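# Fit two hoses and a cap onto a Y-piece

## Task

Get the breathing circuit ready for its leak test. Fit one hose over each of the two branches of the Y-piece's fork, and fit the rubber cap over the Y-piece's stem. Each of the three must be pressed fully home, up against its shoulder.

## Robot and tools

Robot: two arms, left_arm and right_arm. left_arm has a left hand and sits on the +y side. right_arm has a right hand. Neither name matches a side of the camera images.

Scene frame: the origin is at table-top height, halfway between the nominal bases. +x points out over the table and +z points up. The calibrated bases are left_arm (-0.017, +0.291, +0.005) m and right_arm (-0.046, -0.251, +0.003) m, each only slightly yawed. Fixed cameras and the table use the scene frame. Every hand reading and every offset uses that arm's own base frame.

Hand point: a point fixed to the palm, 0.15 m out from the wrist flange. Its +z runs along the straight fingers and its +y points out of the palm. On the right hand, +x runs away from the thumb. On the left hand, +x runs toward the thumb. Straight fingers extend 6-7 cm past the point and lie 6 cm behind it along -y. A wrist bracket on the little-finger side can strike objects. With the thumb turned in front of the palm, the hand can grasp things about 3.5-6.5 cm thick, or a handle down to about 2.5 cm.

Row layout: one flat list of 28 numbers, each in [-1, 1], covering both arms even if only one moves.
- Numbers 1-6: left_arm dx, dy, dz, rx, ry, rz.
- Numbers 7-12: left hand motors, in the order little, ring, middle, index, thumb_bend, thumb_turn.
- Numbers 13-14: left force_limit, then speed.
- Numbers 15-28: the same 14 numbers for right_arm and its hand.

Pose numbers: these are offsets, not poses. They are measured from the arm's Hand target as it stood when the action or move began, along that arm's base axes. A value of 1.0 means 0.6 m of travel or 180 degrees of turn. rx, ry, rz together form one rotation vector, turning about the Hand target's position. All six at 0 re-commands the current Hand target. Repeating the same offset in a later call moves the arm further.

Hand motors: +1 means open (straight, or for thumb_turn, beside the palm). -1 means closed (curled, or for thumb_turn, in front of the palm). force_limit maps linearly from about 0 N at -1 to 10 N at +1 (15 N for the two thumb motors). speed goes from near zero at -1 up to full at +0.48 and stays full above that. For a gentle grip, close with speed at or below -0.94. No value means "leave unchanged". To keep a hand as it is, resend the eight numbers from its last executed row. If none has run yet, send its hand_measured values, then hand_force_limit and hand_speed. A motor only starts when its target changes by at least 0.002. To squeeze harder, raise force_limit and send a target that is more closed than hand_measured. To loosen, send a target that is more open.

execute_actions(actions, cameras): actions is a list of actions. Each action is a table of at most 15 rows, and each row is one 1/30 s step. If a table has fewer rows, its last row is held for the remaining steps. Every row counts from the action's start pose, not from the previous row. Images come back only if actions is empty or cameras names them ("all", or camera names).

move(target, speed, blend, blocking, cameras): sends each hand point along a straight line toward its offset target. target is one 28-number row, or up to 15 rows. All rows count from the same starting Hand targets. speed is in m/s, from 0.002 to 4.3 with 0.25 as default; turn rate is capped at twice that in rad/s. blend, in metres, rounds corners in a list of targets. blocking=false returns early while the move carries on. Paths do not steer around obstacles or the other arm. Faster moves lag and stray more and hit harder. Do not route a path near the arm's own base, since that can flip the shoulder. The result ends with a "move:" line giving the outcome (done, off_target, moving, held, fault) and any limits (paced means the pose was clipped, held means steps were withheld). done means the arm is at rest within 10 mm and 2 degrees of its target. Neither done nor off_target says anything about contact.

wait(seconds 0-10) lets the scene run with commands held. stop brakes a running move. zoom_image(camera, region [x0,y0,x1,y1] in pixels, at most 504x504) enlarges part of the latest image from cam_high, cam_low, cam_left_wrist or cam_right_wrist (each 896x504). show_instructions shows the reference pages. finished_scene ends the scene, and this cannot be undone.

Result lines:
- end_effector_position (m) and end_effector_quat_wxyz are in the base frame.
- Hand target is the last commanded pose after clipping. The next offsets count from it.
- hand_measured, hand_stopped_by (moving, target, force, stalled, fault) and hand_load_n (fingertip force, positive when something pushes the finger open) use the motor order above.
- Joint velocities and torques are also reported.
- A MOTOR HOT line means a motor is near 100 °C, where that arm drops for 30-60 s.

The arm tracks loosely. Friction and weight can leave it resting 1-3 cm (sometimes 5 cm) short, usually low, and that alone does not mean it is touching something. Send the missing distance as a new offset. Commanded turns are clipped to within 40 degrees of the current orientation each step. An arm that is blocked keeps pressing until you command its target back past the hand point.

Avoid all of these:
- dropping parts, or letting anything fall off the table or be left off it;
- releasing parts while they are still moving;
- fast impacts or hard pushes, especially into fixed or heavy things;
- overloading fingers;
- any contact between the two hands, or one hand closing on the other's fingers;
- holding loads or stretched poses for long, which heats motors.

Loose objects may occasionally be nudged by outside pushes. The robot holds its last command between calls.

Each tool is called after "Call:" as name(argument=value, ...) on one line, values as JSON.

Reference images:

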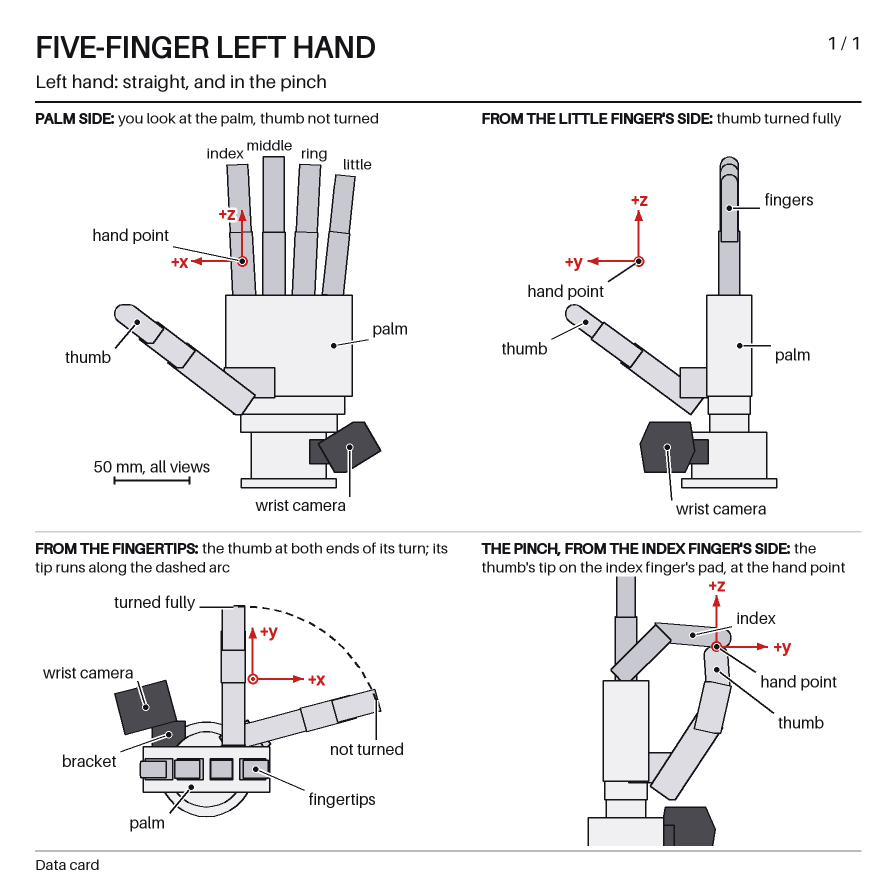

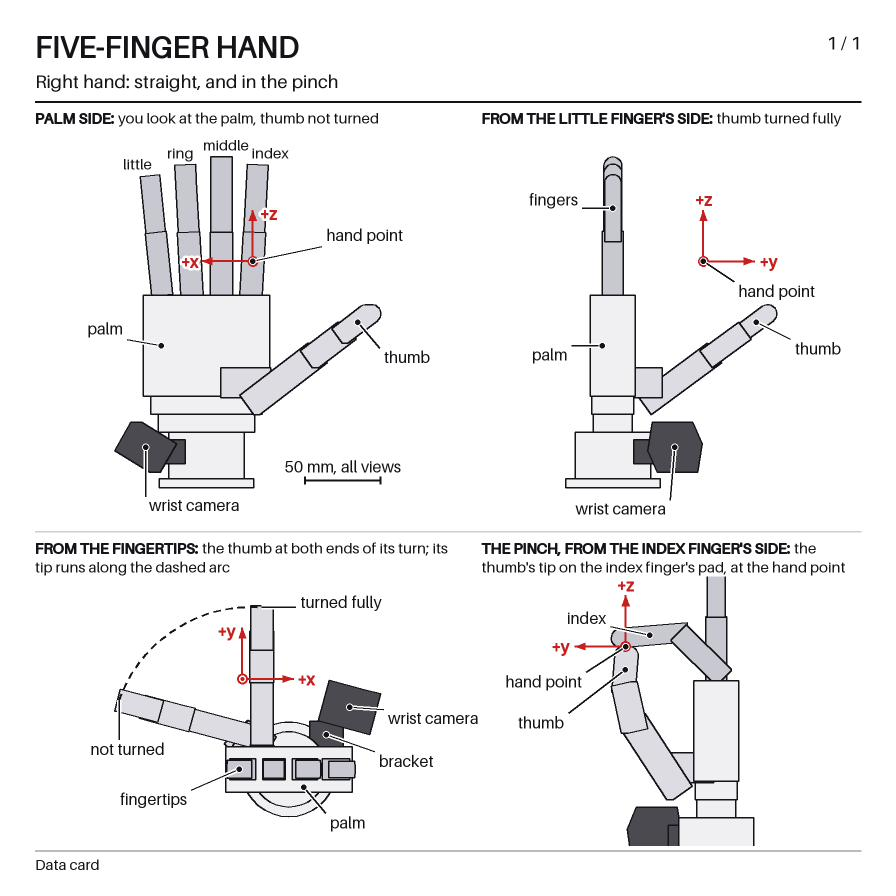

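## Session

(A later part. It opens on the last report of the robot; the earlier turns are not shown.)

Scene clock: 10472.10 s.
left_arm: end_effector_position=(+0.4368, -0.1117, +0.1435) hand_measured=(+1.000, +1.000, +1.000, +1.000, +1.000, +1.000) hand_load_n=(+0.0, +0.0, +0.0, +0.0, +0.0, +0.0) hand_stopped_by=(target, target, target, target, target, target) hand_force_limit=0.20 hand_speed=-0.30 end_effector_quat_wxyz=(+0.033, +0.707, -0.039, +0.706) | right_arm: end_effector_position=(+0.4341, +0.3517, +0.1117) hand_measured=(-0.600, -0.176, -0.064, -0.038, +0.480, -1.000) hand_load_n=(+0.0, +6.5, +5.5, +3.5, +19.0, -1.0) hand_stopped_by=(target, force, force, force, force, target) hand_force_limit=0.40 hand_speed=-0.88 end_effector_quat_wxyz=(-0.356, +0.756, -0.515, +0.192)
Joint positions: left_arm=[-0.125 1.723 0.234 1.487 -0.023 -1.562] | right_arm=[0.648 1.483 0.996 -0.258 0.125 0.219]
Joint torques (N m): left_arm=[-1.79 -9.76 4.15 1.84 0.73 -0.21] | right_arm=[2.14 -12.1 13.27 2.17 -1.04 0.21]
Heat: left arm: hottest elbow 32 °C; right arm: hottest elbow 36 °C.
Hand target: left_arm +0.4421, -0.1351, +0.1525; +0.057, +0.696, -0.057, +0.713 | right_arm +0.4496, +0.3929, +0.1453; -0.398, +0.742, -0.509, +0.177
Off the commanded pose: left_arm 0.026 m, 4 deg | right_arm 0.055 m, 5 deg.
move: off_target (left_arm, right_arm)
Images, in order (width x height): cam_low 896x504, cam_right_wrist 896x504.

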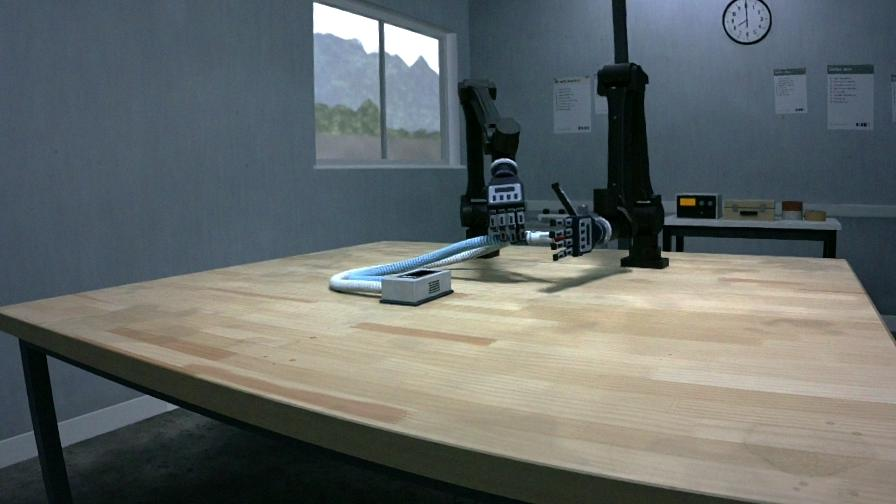

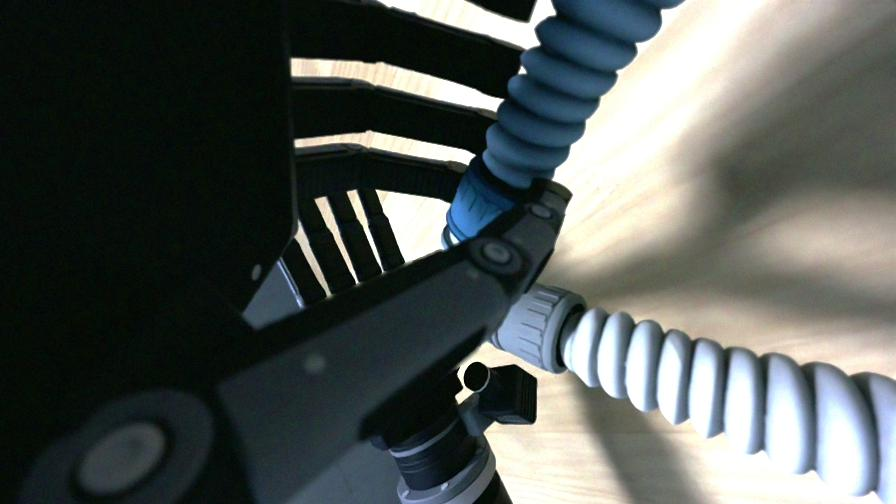

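Call:
move(target=[0.015,-0.035,0.003,0,0,-0.01,1,1,1,1,1,1,0.2,-0.3,0.0,0.02,0.005,0,0,0.0,-0.6,-0.6,-0.6,-0.6,-0.35,-1,0.4,-0.88], speed=0.06, cameras=["cam_low","cam_right_wrist"])

Call:
zoom_image(camera="cam_low", region=[490, 210, 610, 280])

Call:
zoom_image(camera="cam_right_wrist", region=[360, 80, 620, 340])

Scene clock: 10486.77 s.
left_arm: end_effector_position=(+0.4450, -0.1202, +0.1409) hand_measured=(+1.000, +1.000, +1.000, +1.000, +1.000, +1.000) hand_load_n=(+0.0, +0.0, +0.0, +0.0, +0.0, +0.0) hand_stopped_by=(target, target, target, target, target, target) hand_force_limit=0.20 hand_speed=-0.30 end_effector_quat_wxyz=(+0.033, +0.711, -0.040, +0.701) | right_arm: end_effector_position=(+0.4339, +0.3455, +0.1061) hand_measured=(-0.600, -0.176, -0.064, -0.038, +0.480, -1.000) hand_load_n=(+0.0, +7.0, +5.5, +2.0, +19.5, -2.5) hand_stopped_by=(target, force, force, force, force, target) hand_force_limit=0.40 hand_speed=-0.88 end_effector_quat_wxyz=(-0.339, +0.762, -0.515, +0.199)
Joint positions: left_arm=[-0.153 1.723 0.257 1.451 -0.05 -1.562] | right_arm=[0.648 1.49 1.002 -0.285 0.146 0.205]
Joint torques (N m): left_arm=[-3.37 -9.76 5.34 1.8 1.26 -0.22] | right_arm=[3.14 -12.1 14.2 2.55 -1.35 0.53]
Heat: left arm: hottest elbow 32 °C; right arm: hottest elbow 37 °C.
Hand target: left_arm +0.4511, -0.1561, +0.1543; +0.068, +0.695, -0.068, +0.712 | right_arm +0.4496, +0.4049, +0.1484; -0.398, +0.742, -0.509, +0.178
Off the commanded pose: left_arm 0.039 m, 6 deg | right_arm 0.075 m, 8 deg.
move: off_target (left_arm, right_arm)
Images, in order (width x height): cam_low 896x504, cam_right_wrist 896x504.

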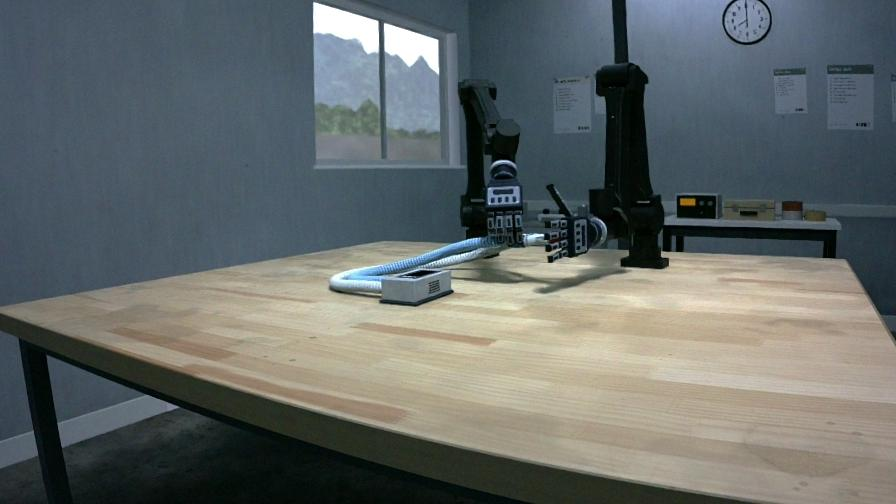

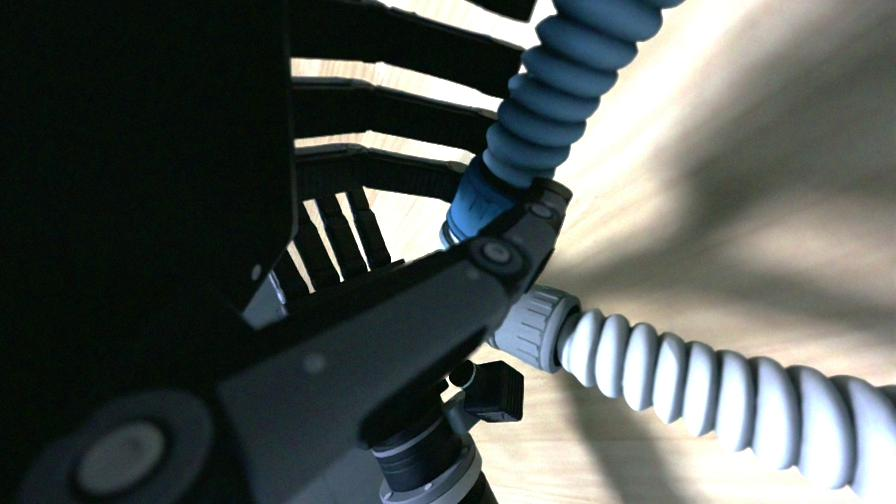

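Scaled by 4.200 from the camera's 896x504 image, which has a finer 1280x720 frame.

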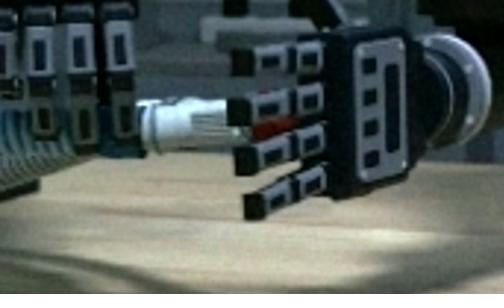

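Scaled by 1.938 from the camera's 896x504 image, which has a finer 1280x720 frame.

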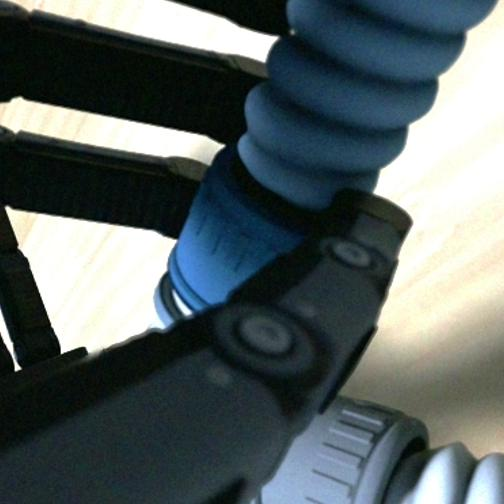

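Call:
move(target=[[0.0,0,0,0,0,0,1,1,1,1,1,1,0.2,-0.3,0.0,0.0,0.0,0,0,-0.06,-0.6,-0.6,-0.6,-0.6,-0.35,-1,0.4,-0.88],[0.0,0,0,0,0,0,1,1,1,1,1,1,0.2,-0.3,0.0,0.0,0.0,0,0,0.03,-0.6,-0.6,-0.6,-0.6,-0.35,-1,0.4,-0.88]], speed=0.2, cameras=["cam_low","cam_right_wrist"])

Call:
zoom_image(camera="cam_low", region=[490, 210, 610, 280])

Call:
zoom_image(camera="cam_right_wrist", region=[360, 80, 620, 340])

Scene clock: 10529.97 s.
left_arm: end_effector_position=(+0.4483, -0.1249, +0.1442) hand_measured=(+1.000, +1.000, +1.000, +1.000, +1.000, +1.000) hand_load_n=(+0.0, +0.0, +0.0, +0.0, +0.0, +0.0) hand_stopped_by=(target, target, target, target, target, target) hand_force_limit=0.20 hand_speed=-0.30 end_effector_quat_wxyz=(+0.036, +0.707, -0.042, +0.705) | right_arm: end_effector_position=(+0.4292, +0.3438, +0.1027) hand_measured=(-0.600, -0.176, -0.064, -0.038, +0.480, -1.000) hand_load_n=(+0.0, +1.0, +6.0, +6.5, +18.0, -1.5) hand_stopped_by=(target, force, force, force, force, target) hand_force_limit=0.40 hand_speed=-0.88 end_effector_quat_wxyz=(-0.338, +0.786, -0.488, +0.173)
Joint positions: left_arm=[-0.162 1.723 0.27 1.449 -0.052 -1.562] | right_arm=[0.627 1.497 1.01 -0.307 0.061 0.143]
Joint torques (N m): left_arm=[-2.61 -9.88 4.59 1.68 1.28 -0.24] | right_arm=[3.19 -12.16 14.09 3.28 -1.8 0.4]
Motor temperatures (°C): left_arm=[19 20 32 17 22 19] | right_arm=[18 23 40 18 23 21]
Heat: left arm: hottest elbow 32 °C; right arm: hottest elbow 40 °C.
Hand target: left_arm +0.4511, -0.1561, +0.1543; +0.068, +0.695, -0.068, +0.712 | right_arm +0.4494, +0.4050, +0.1482; -0.406, +0.765, -0.474, +0.158
Off the commanded pose: left_arm 0.033 m, 5 deg | right_arm 0.079 m, 9 deg.
move: off_target (left_arm, right_arm)
Images, in order (width x height): cam_low 896x504, cam_right_wrist 896x504.

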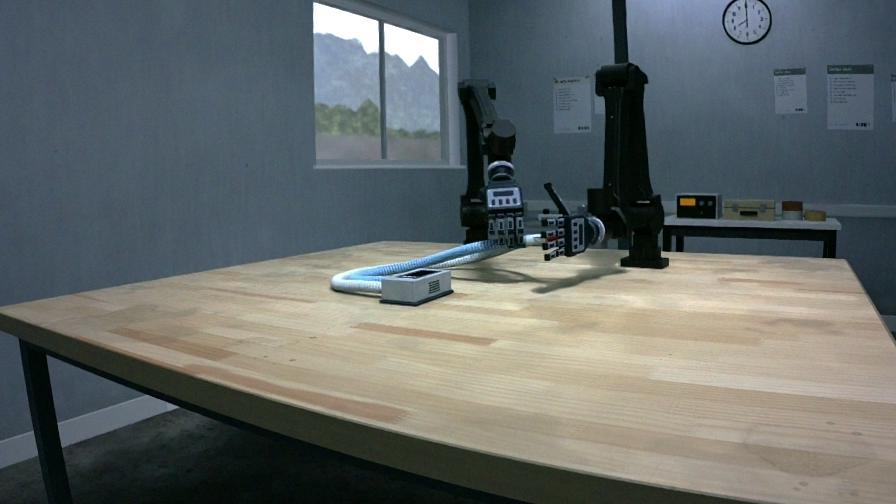

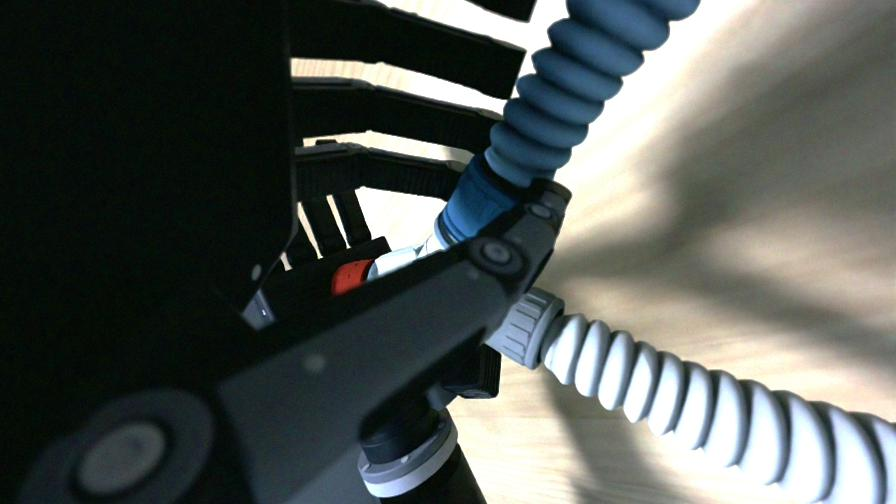

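Scaled by 4.200 from the camera's 896x504 image, which has a finer 1280x720 frame.

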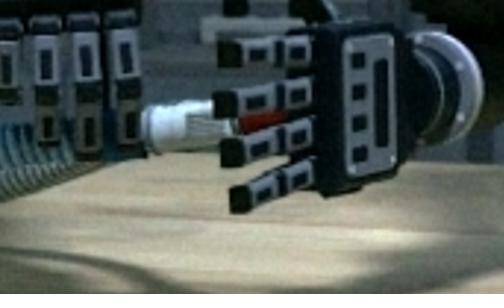

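Scaled by 1.938 from the camera's 896x504 image, which has a finer 1280x720 frame.

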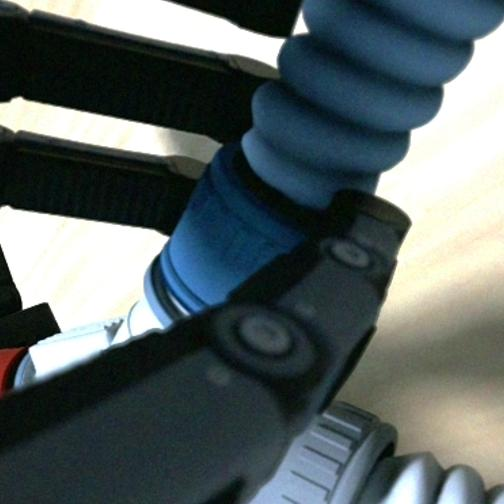

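Call:
zoom_image(camera="cam_right_wrist", region=[400, 160, 540, 300])

Scaled by 3.600 from the camera's 896x504 image, which has a finer 1280x720 frame.

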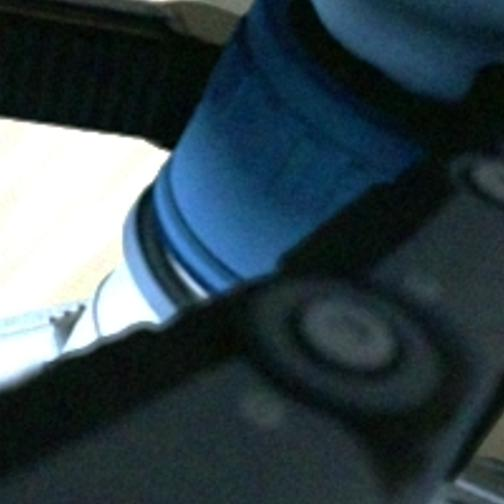

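Call:
move(target=[0.0,-0.017,0,0,0,0,1,1,1,1,1,1,0.2,-0.3,0.0,0.01,0.005,0,0,-0.08,-0.6,-0.6,-0.6,-0.6,-0.35,-1,0.4,-0.88], speed=0.15, cameras=["cam_low","cam_right_wrist"])

Call:
zoom_image(camera="cam_low", region=[490, 210, 610, 280])

Call:
zoom_image(camera="cam_right_wrist", region=[400, 160, 540, 300])

Scene clock: 10541.43 s.
left_arm: end_effector_position=(+0.4505, -0.1285, +0.1462) hand_measured=(+1.000, +1.000, +1.000, +1.000, +1.000, +1.000) hand_load_n=(+0.0, +0.0, +0.0, +0.0, +0.0, -0.5) hand_stopped_by=(target, target, target, target, target, target) hand_force_limit=0.20 hand_speed=-0.30 end_effector_quat_wxyz=(+0.031, +0.705, -0.037, +0.707) | right_arm: end_effector_position=(+0.4316, +0.3402, +0.1004) hand_measured=(-0.600, -0.176, -0.064, -0.040, +0.480, -1.000) hand_load_n=(+0.0, +4.0, +5.5, +1.0, +18.5, -8.5) hand_stopped_by=(target, force, force, force, force, target) hand_force_limit=0.40 hand_speed=-0.88 end_effector_quat_wxyz=(-0.306, +0.734, -0.560, +0.233)
Joint positions: left_arm=[-0.184 1.723 0.276 1.449 -0.087 -1.562] | right_arm=[0.688 1.497 1.01 -0.338 0.293 0.305]
Joint torques (N m): left_arm=[-3.9 -9.99 4.63 1.59 1.34 -0.24] | right_arm=[4.31 -12.75 14.43 2.77 -1.05 0.84]
Heat: left arm: hottest elbow 33 °C; right arm: hottest elbow 43 °C.
Hand target: left_arm +0.4512, -0.1663, +0.1543; +0.068, +0.695, -0.068, +0.712 | right_arm +0.4495, +0.4109, +0.1512; -0.383, +0.700, -0.566, +0.208
Off the commanded pose: left_arm 0.039 m, 6 deg | right_arm 0.089 m, 10 deg.
move: off_target (left_arm, right_arm)
Images, in order (width x height): cam_low 896x504, cam_right_wrist 896x504.

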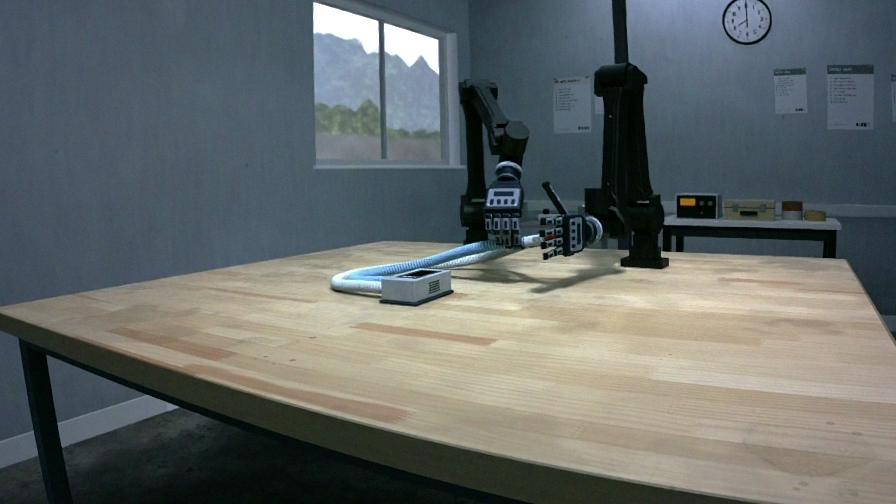

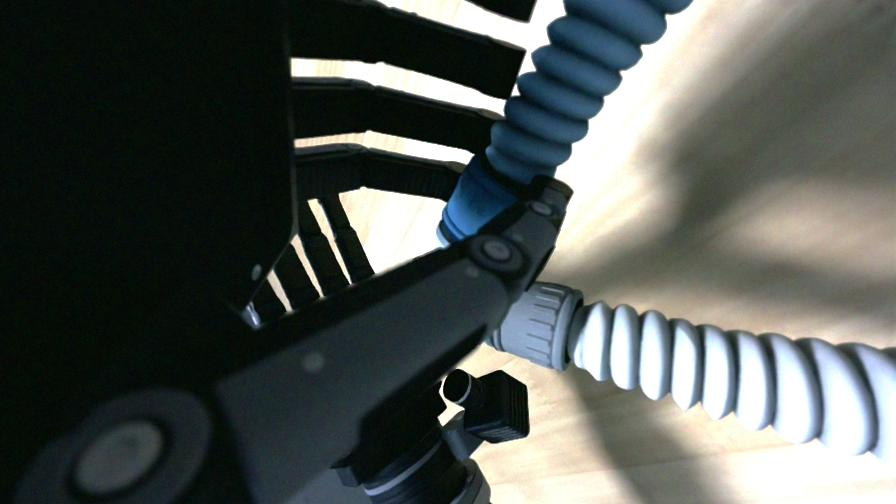

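Scaled by 4.200 from the camera's 896x504 image, which has a finer 1280x720 frame.

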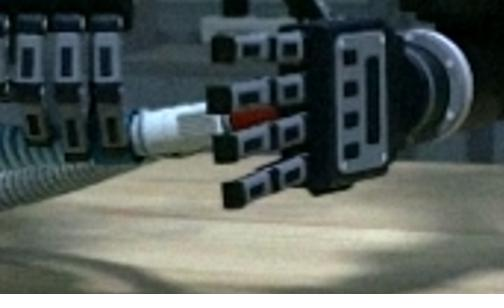

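Scaled by 3.600 from the camera's 896x504 image, which has a finer 1280x720 frame.

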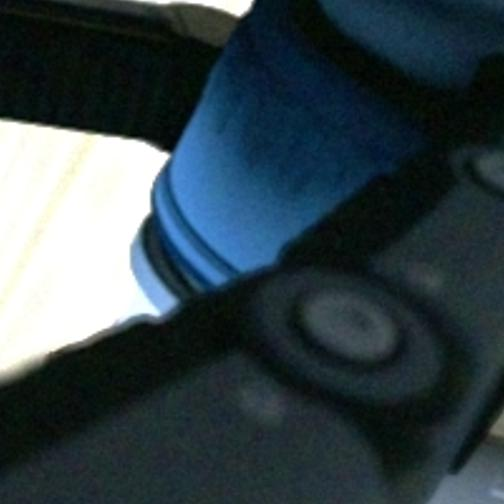

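Call:
move(target=[[0.0,0,0,0,0,0,1,1,1,1,1,1,0.2,-0.3,0.0,0.0,0.0,0,0,0.05,-0.6,-0.6,-0.6,-0.6,-0.35,-1,0.4,-0.88],[0.0,0,0,0,0,0,1,1,1,1,1,1,0.2,-0.3,0.0,0.0,0.0,0,0,0.0,-0.6,-0.6,-0.6,-0.6,-0.35,-1,0.4,-0.88]], speed=0.15, cameras=["cam_low","cam_right_wrist"])

Call:
zoom_image(camera="cam_low", region=[490, 210, 610, 280])

Call:
zoom_image(camera="cam_right_wrist", region=[400, 160, 540, 300])

Scene clock: 10551.73 s.
left_arm: end_effector_position=(+0.4497, -0.1317, +0.1462) hand_measured=(+1.000, +1.000, +1.000, +1.000, +1.000, +1.000) hand_load_n=(+0.0, +0.0, +0.0, +0.0, +0.0, +0.0) hand_stopped_by=(target, target, target, target, target, target) hand_force_limit=0.20 hand_speed=-0.30 end_effector_quat_wxyz=(+0.034, +0.705, -0.039, +0.707) | right_arm: end_effector_position=(+0.4310, +0.3393, +0.0998) hand_measured=(-0.600, -0.176, -0.064, -0.040, +0.480, -1.000) hand_load_n=(+0.0, +2.0, +7.0, +1.5, +17.5, -10.0) hand_stopped_by=(target, force, force, force, force, target) hand_force_limit=0.40 hand_speed=-0.88 end_effector_quat_wxyz=(-0.304, +0.736, -0.558, +0.233)
Joint positions: left_arm=[-0.192 1.723 0.276 1.449 -0.089 -1.562] | right_arm=[0.687 1.497 1.01 -0.342 0.293 0.3]
Joint torques (N m): left_arm=[-3.14 -9.29 4.74 1.78 1.35 -0.23] | right_arm=[4.6 -12.57 14.45 2.8 -1.1 0.95]
Heat: left arm: hottest elbow 33 °C; right arm: hottest elbow 44 °C.
Hand target: left_arm +0.4512, -0.1663, +0.1543; +0.068, +0.695, -0.068, +0.712 | right_arm +0.4495, +0.4109, +0.1512; -0.383, +0.700, -0.566, +0.208
Off the commanded pose: left_arm 0.036 m, 5 deg | right_arm 0.090 m, 10 deg.
move: off_target (left_arm, right_arm)
Images, in order (width x height): cam_low 896x504, cam_right_wrist 896x504.

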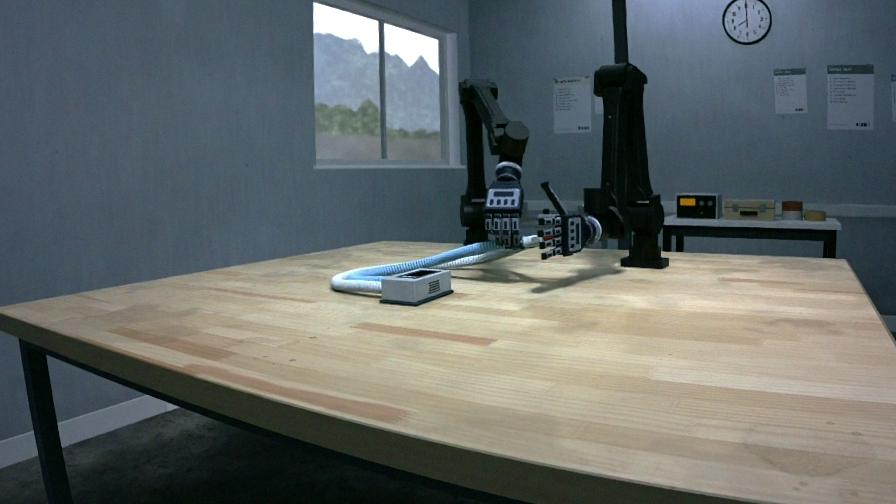

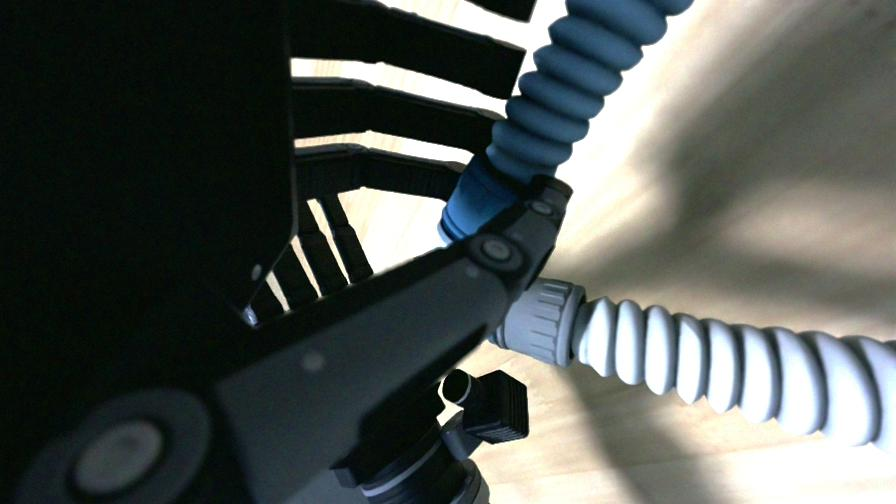

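Scaled by 4.200 from the camera's 896x504 image, which has a finer 1280x720 frame.

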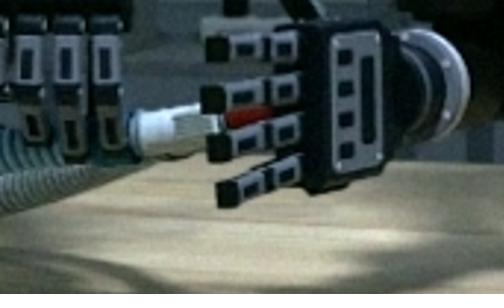

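Scaled by 3.600 from the camera's 896x504 image, which has a finer 1280x720 frame.

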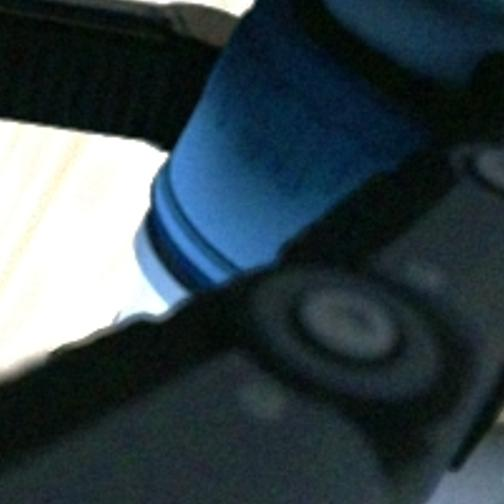

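Call:
move(target=[0.0,0.075,-0.005,0,0,0,1,1,1,1,1,1,0.2,-0.3,0.0,-0.09,-0.02,0,0,0.0,-0.6,-0.6,-0.6,-0.6,-0.35,-1,0.4,-0.88], speed=0.08, cameras=["cam_low","cam_right_wrist"])

Call:
zoom_image(camera="cam_low", region=[490, 210, 610, 280])

Call:
zoom_image(camera="cam_right_wrist", region=[400, 160, 540, 300])

Scene clock: 10559.87 s.
left_arm: end_effector_position=(+0.4461, -0.1205, +0.1464) hand_measured=(+1.000, +1.000, +1.000, +1.000, +1.000, +1.000) hand_load_n=(+0.0, +0.0, +0.0, +0.0, +0.0, +0.0) hand_stopped_by=(target, target, target, target, target, target) hand_force_limit=0.20 hand_speed=-0.30 end_effector_quat_wxyz=(+0.063, +0.703, -0.069, +0.705) | right_arm: end_effector_position=(+0.4393, +0.3495, +0.1156) hand_measured=(-0.600, -0.176, -0.064, -0.038, +0.480, -1.000) hand_load_n=(+0.0, +1.5, +7.5, +3.5, +15.5, -4.5) hand_stopped_by=(target, force, force, force, force, target) hand_force_limit=0.40 hand_speed=-0.88 end_effector_quat_wxyz=(-0.348, +0.728, -0.553, +0.210)
Joint positions: left_arm=[-0.092 1.723 0.276 1.45 0.094 -1.562] | right_arm=[0.662 1.481 1.004 -0.276 0.209 0.3]
Joint torques (N m): left_arm=[2.67 -8.94 3.63 2.76 0.4 -0.25] | right_arm=[0.26 -15.44 8.18 3.3 -0.06 0.32]
Motor temperatures (°C): left_arm=[19 20 33 17 23 19] | right_arm=[18 22 45 18 23 21]
Heat: left arm: hottest elbow 33 °C; right arm: hottest elbow 45 °C.
Hand target: left_arm +0.4512, -0.1214, +0.1513; +0.068, +0.695, -0.068, +0.712 | right_arm +0.4495, +0.3570, +0.1393; -0.383, +0.700, -0.566, +0.208
Off the commanded pose: left_arm 0.007 m, 1 deg | right_arm 0.027 m, 5 deg.
move: off_target (right_arm)
Images, in order (width x height): cam_low 896x504, cam_right_wrist 896x504.

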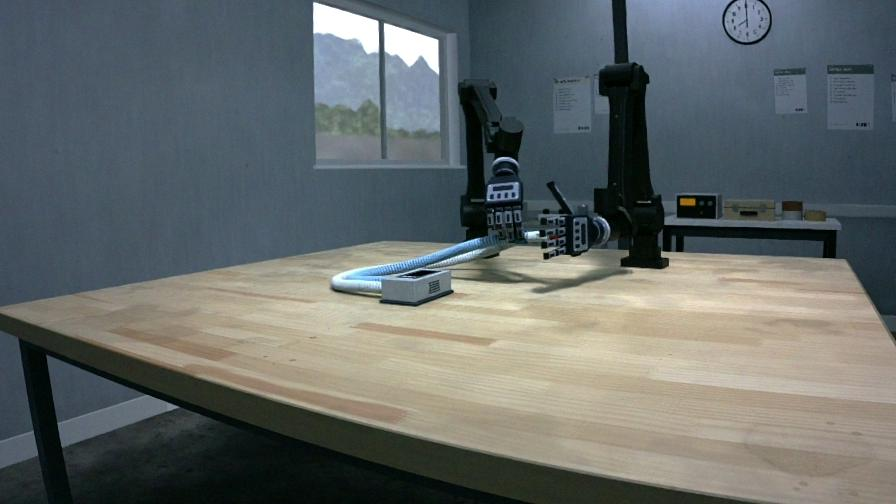

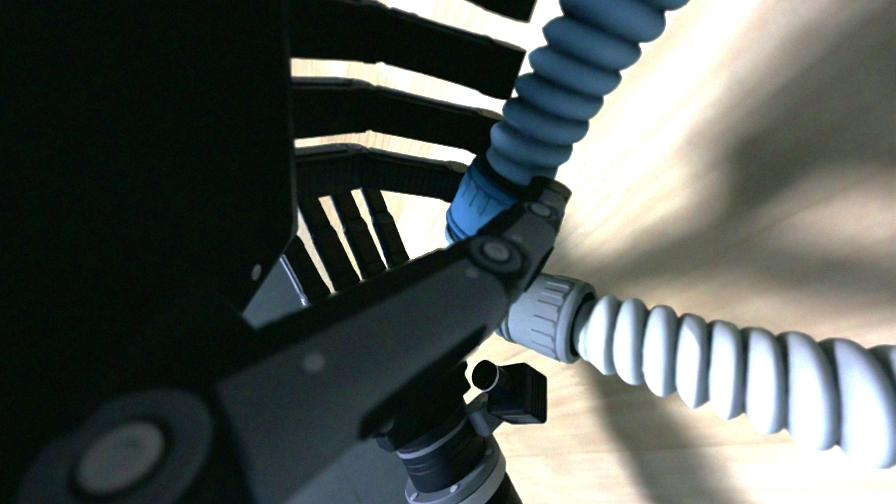

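Scaled by 4.200 from the camera's 896x504 image, which has a finer 1280x720 frame.

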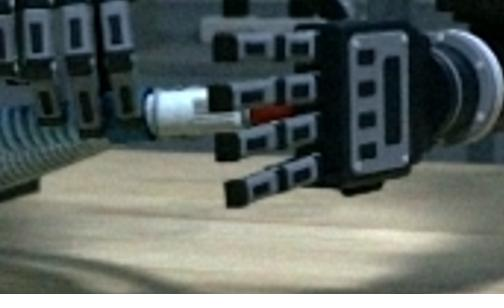

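Scaled by 3.600 from the camera's 896x504 image, which has a finer 1280x720 frame.

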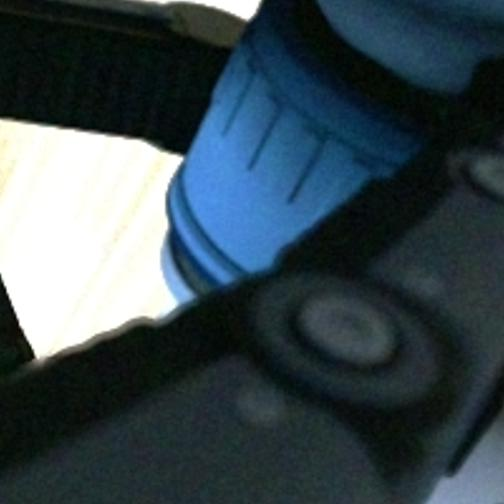

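Call:
move(target=[0.0,0.12,0.02,0,0,0,1,1,1,1,1,1,0.2,-0.3,0.0,0.0,0,0,0,0.0,-0.6,-0.6,-0.6,-0.6,-0.35,-1,0.4,-0.88], speed=0.12, cameras=["cam_low","cam_right_wrist","cam_high"])

Call:
zoom_image(camera="cam_low", region=[510, 215, 590, 265])

Call:
zoom_image(camera="cam_high", region=[450, 150, 510, 210])

Scene clock: 10568.00 s.
left_arm: end_effector_position=(+0.4431, -0.0547, +0.1527) hand_measured=(+1.000, +1.000, +1.000, +1.000, +1.000, +1.000) hand_load_n=(+0.0, +0.0, +0.0, +0.0, +0.0, +0.0) hand_stopped_by=(target, target, target, target, target, target) hand_force_limit=0.20 hand_speed=-0.30 end_effector_quat_wxyz=(+0.068, +0.703, -0.073, +0.704) | right_arm: end_effector_position=(+0.4429, +0.3542, +0.1255) hand_measured=(-0.600, -0.176, -0.064, -0.038, +0.480, -1.000) hand_load_n=(+0.0, +1.0, +7.5, +5.0, +14.5, -1.5) hand_stopped_by=(target, force, force, force, force, target) hand_force_limit=0.40 hand_speed=-0.88 end_effector_quat_wxyz=(-0.365, +0.713, -0.561, +0.207)
Joint positions: left_arm=[0.163 1.683 0.276 1.408 0.363 -1.563] | right_arm=[0.662 1.471 1.004 -0.256 0.207 0.33]
Joint torques (N m): left_arm=[2.73 -10.52 4.22 1.61 0.15 -0.3] | right_arm=[-0.15 -14.27 8.18 2.3 0.05 0.01]
Heat: left arm: hottest elbow 33 °C; right arm: hottest elbow 43 °C.
Hand target: left_arm +0.4511, -0.0493, +0.1634; +0.068, +0.695, -0.068, +0.713 | right_arm +0.4495, +0.3569, +0.1393; -0.383, +0.700, -0.566, +0.208
Off the commanded pose: left_arm 0.014 m, 1 deg | right_arm 0.016 m, 3 deg.
move: off_target (left_arm, right_arm)
Images, in order (width x height): cam_high 896x504, cam_low 896x504, cam_right_wrist 896x504.

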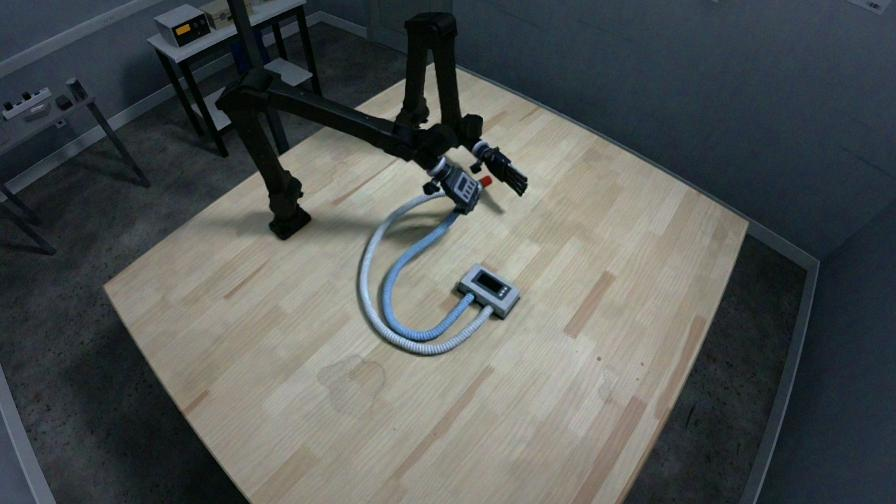

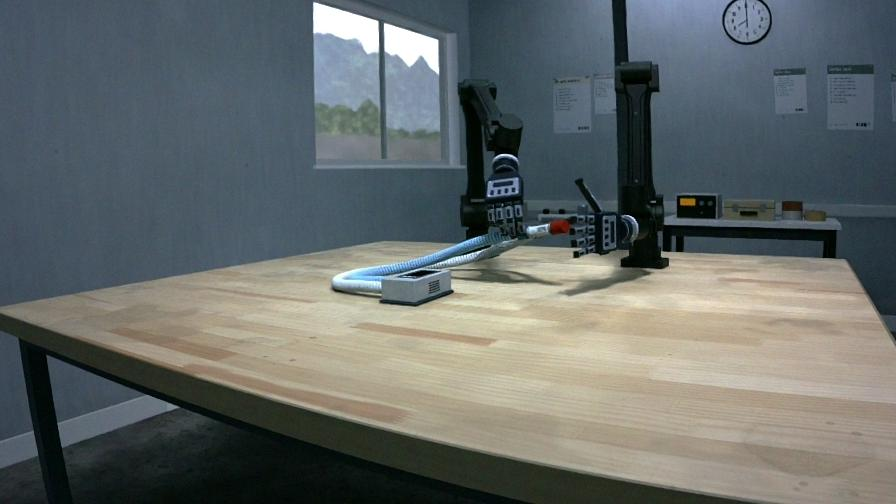

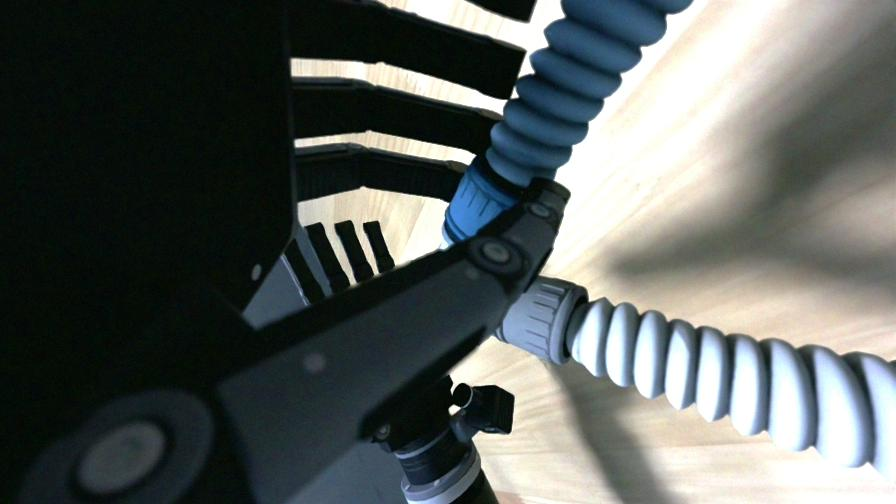

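Scaled by 6.300 from the camera's 896x504 image, which has a finer 1280x720 frame.

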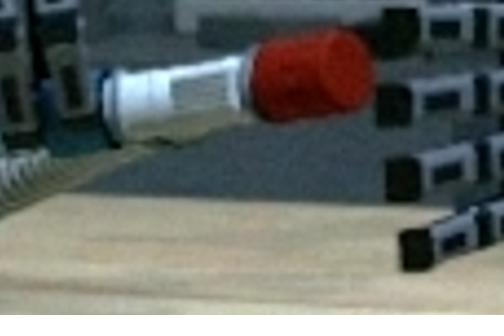

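Scaled by 8.400 from the camera's 896x504 image, which has a finer 1280x720 frame.

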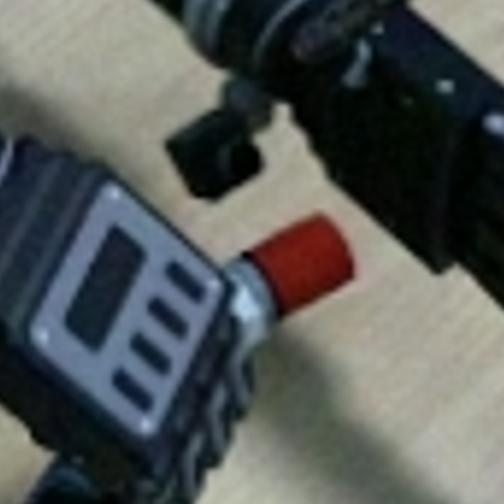

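Call:
zoom_image(camera="cam_low", region=[522, 216, 574, 246])

Scaled by 9.692 from the camera's 896x504 image, which has a finer 1280x720 frame.

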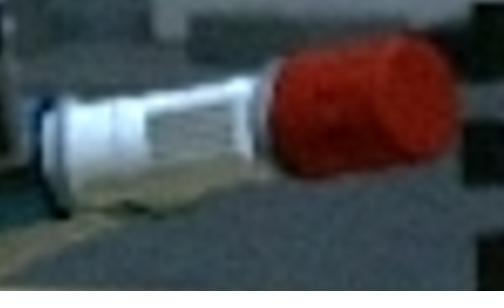

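Call:
move(target=[[0.0,0.09,0.15,0,0,0,1,1,1,1,1,1,0.2,-0.3,0.0,0.0,0,0,0,0.0,-0.6,-0.6,-0.6,-0.6,-0.35,-1,0.4,-0.88],[0.0,0.09,0.15,0.504,0.030,-0.091,1,1,1,1,1,1,0.2,-0.3,0.0,0.0,0,0,0,0.0,-0.6,-0.6,-0.6,-0.6,-0.35,-1,0.4,-0.88],[-0.04,0.045,0.115,0.504,0.030,-0.091,1,1,1,1,1,1,0.2,-0.3,0.0,0.0,0,0,0,0.0,-0.6,-0.6,-0.6,-0.6,-0.35,-1,0.4,-0.88]], speed=0.25, cameras=["cam_low","cam_left_wrist"])

Scene clock: 10593.90 s.
left_arm: end_effector_position=(+0.4261, -0.0180, +0.2325) hand_measured=(+1.000, +1.000, +1.000, +1.000, +1.000, +1.000) hand_load_n=(+0.0, +0.0, +0.0, +0.0, +0.0, +0.0) hand_stopped_by=(target, target, target, target, target, target) hand_force_limit=0.20 hand_speed=-0.30 end_effector_quat_wxyz=(+0.351, -0.552, +0.642, -0.401) | right_arm: end_effector_position=(+0.4429, +0.3542, +0.1255) hand_measured=(-0.600, -0.176, -0.064, -0.038, +0.480, -1.000) hand_load_n=(+0.0, +1.0, +7.5, +5.5, +15.0, -1.5) hand_stopped_by=(target, force, force, force, force, target) hand_force_limit=0.40 hand_speed=-0.88 end_effector_quat_wxyz=(-0.365, +0.713, -0.561, +0.207)
Joint positions: left_arm=[0.118 0.908 0.733 -0.285 0.233 0.123] | right_arm=[0.662 1.471 1.004 -0.256 0.207 0.33]
Joint torques (N m): left_arm=[1.2 -6.36 7.92 2.77 0.05 -0.25] | right_arm=[-0.73 -13.68 8.17 2.3 0.07 0.04]
Motor temperatures (°C): left_arm=[19 21 34 17 21 19] | right_arm=[18 23 39 18 22 21]
Heat: left arm: hottest elbow 34 °C; right arm: hottest elbow 39 °C.
Hand target: left_arm +0.4271, -0.0222, +0.2323; +0.351, -0.551, +0.638, -0.407 | right_arm +0.4495, +0.3569, +0.1393; -0.383, +0.700, -0.566, +0.208
Off the commanded pose: left_arm 0.004 m, 1 deg | right_arm 0.015 m, 3 deg.
move: off_target (right_arm)
Images, in order (width x height): cam_low 896x504, cam_left_wrist 896x504.

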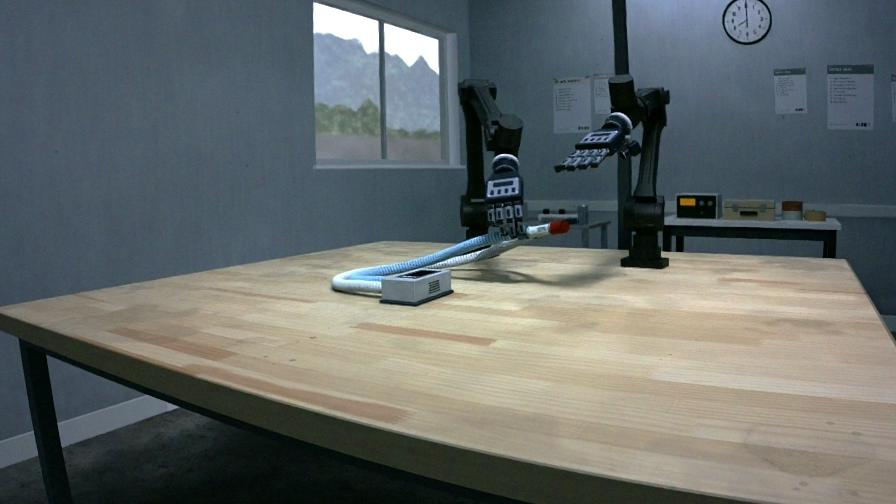

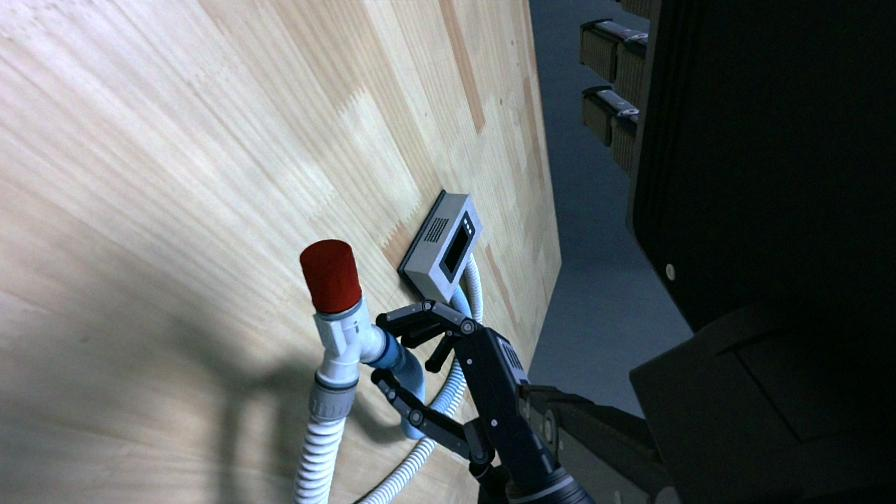

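Call:
zoom_image(camera="cam_left_wrist", region=[280, 220, 440, 420])

Call:
zoom_image(camera="cam_left_wrist", region=[290, 270, 390, 350])

Call:
zoom_image(camera="cam_left_wrist", region=[350, 320, 430, 390])

Scaled by 2.520 from the camera's 896x504 image, which has a finer 1280x720 frame.

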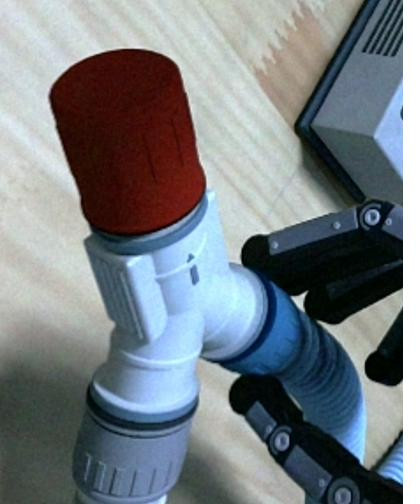

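Scaled by 5.040 from the camera's 896x504 image, which has a finer 1280x720 frame.

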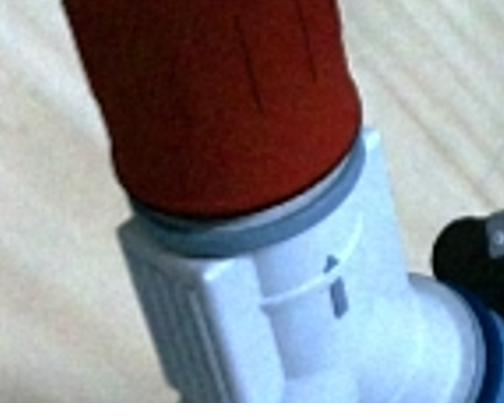

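Scaled by 6.300 from the camera's 896x504 image, which has a finer 1280x720 frame.

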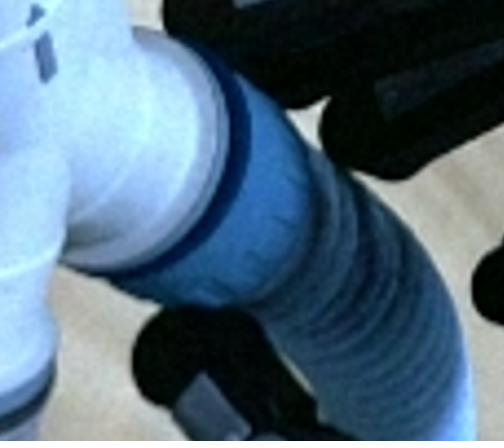

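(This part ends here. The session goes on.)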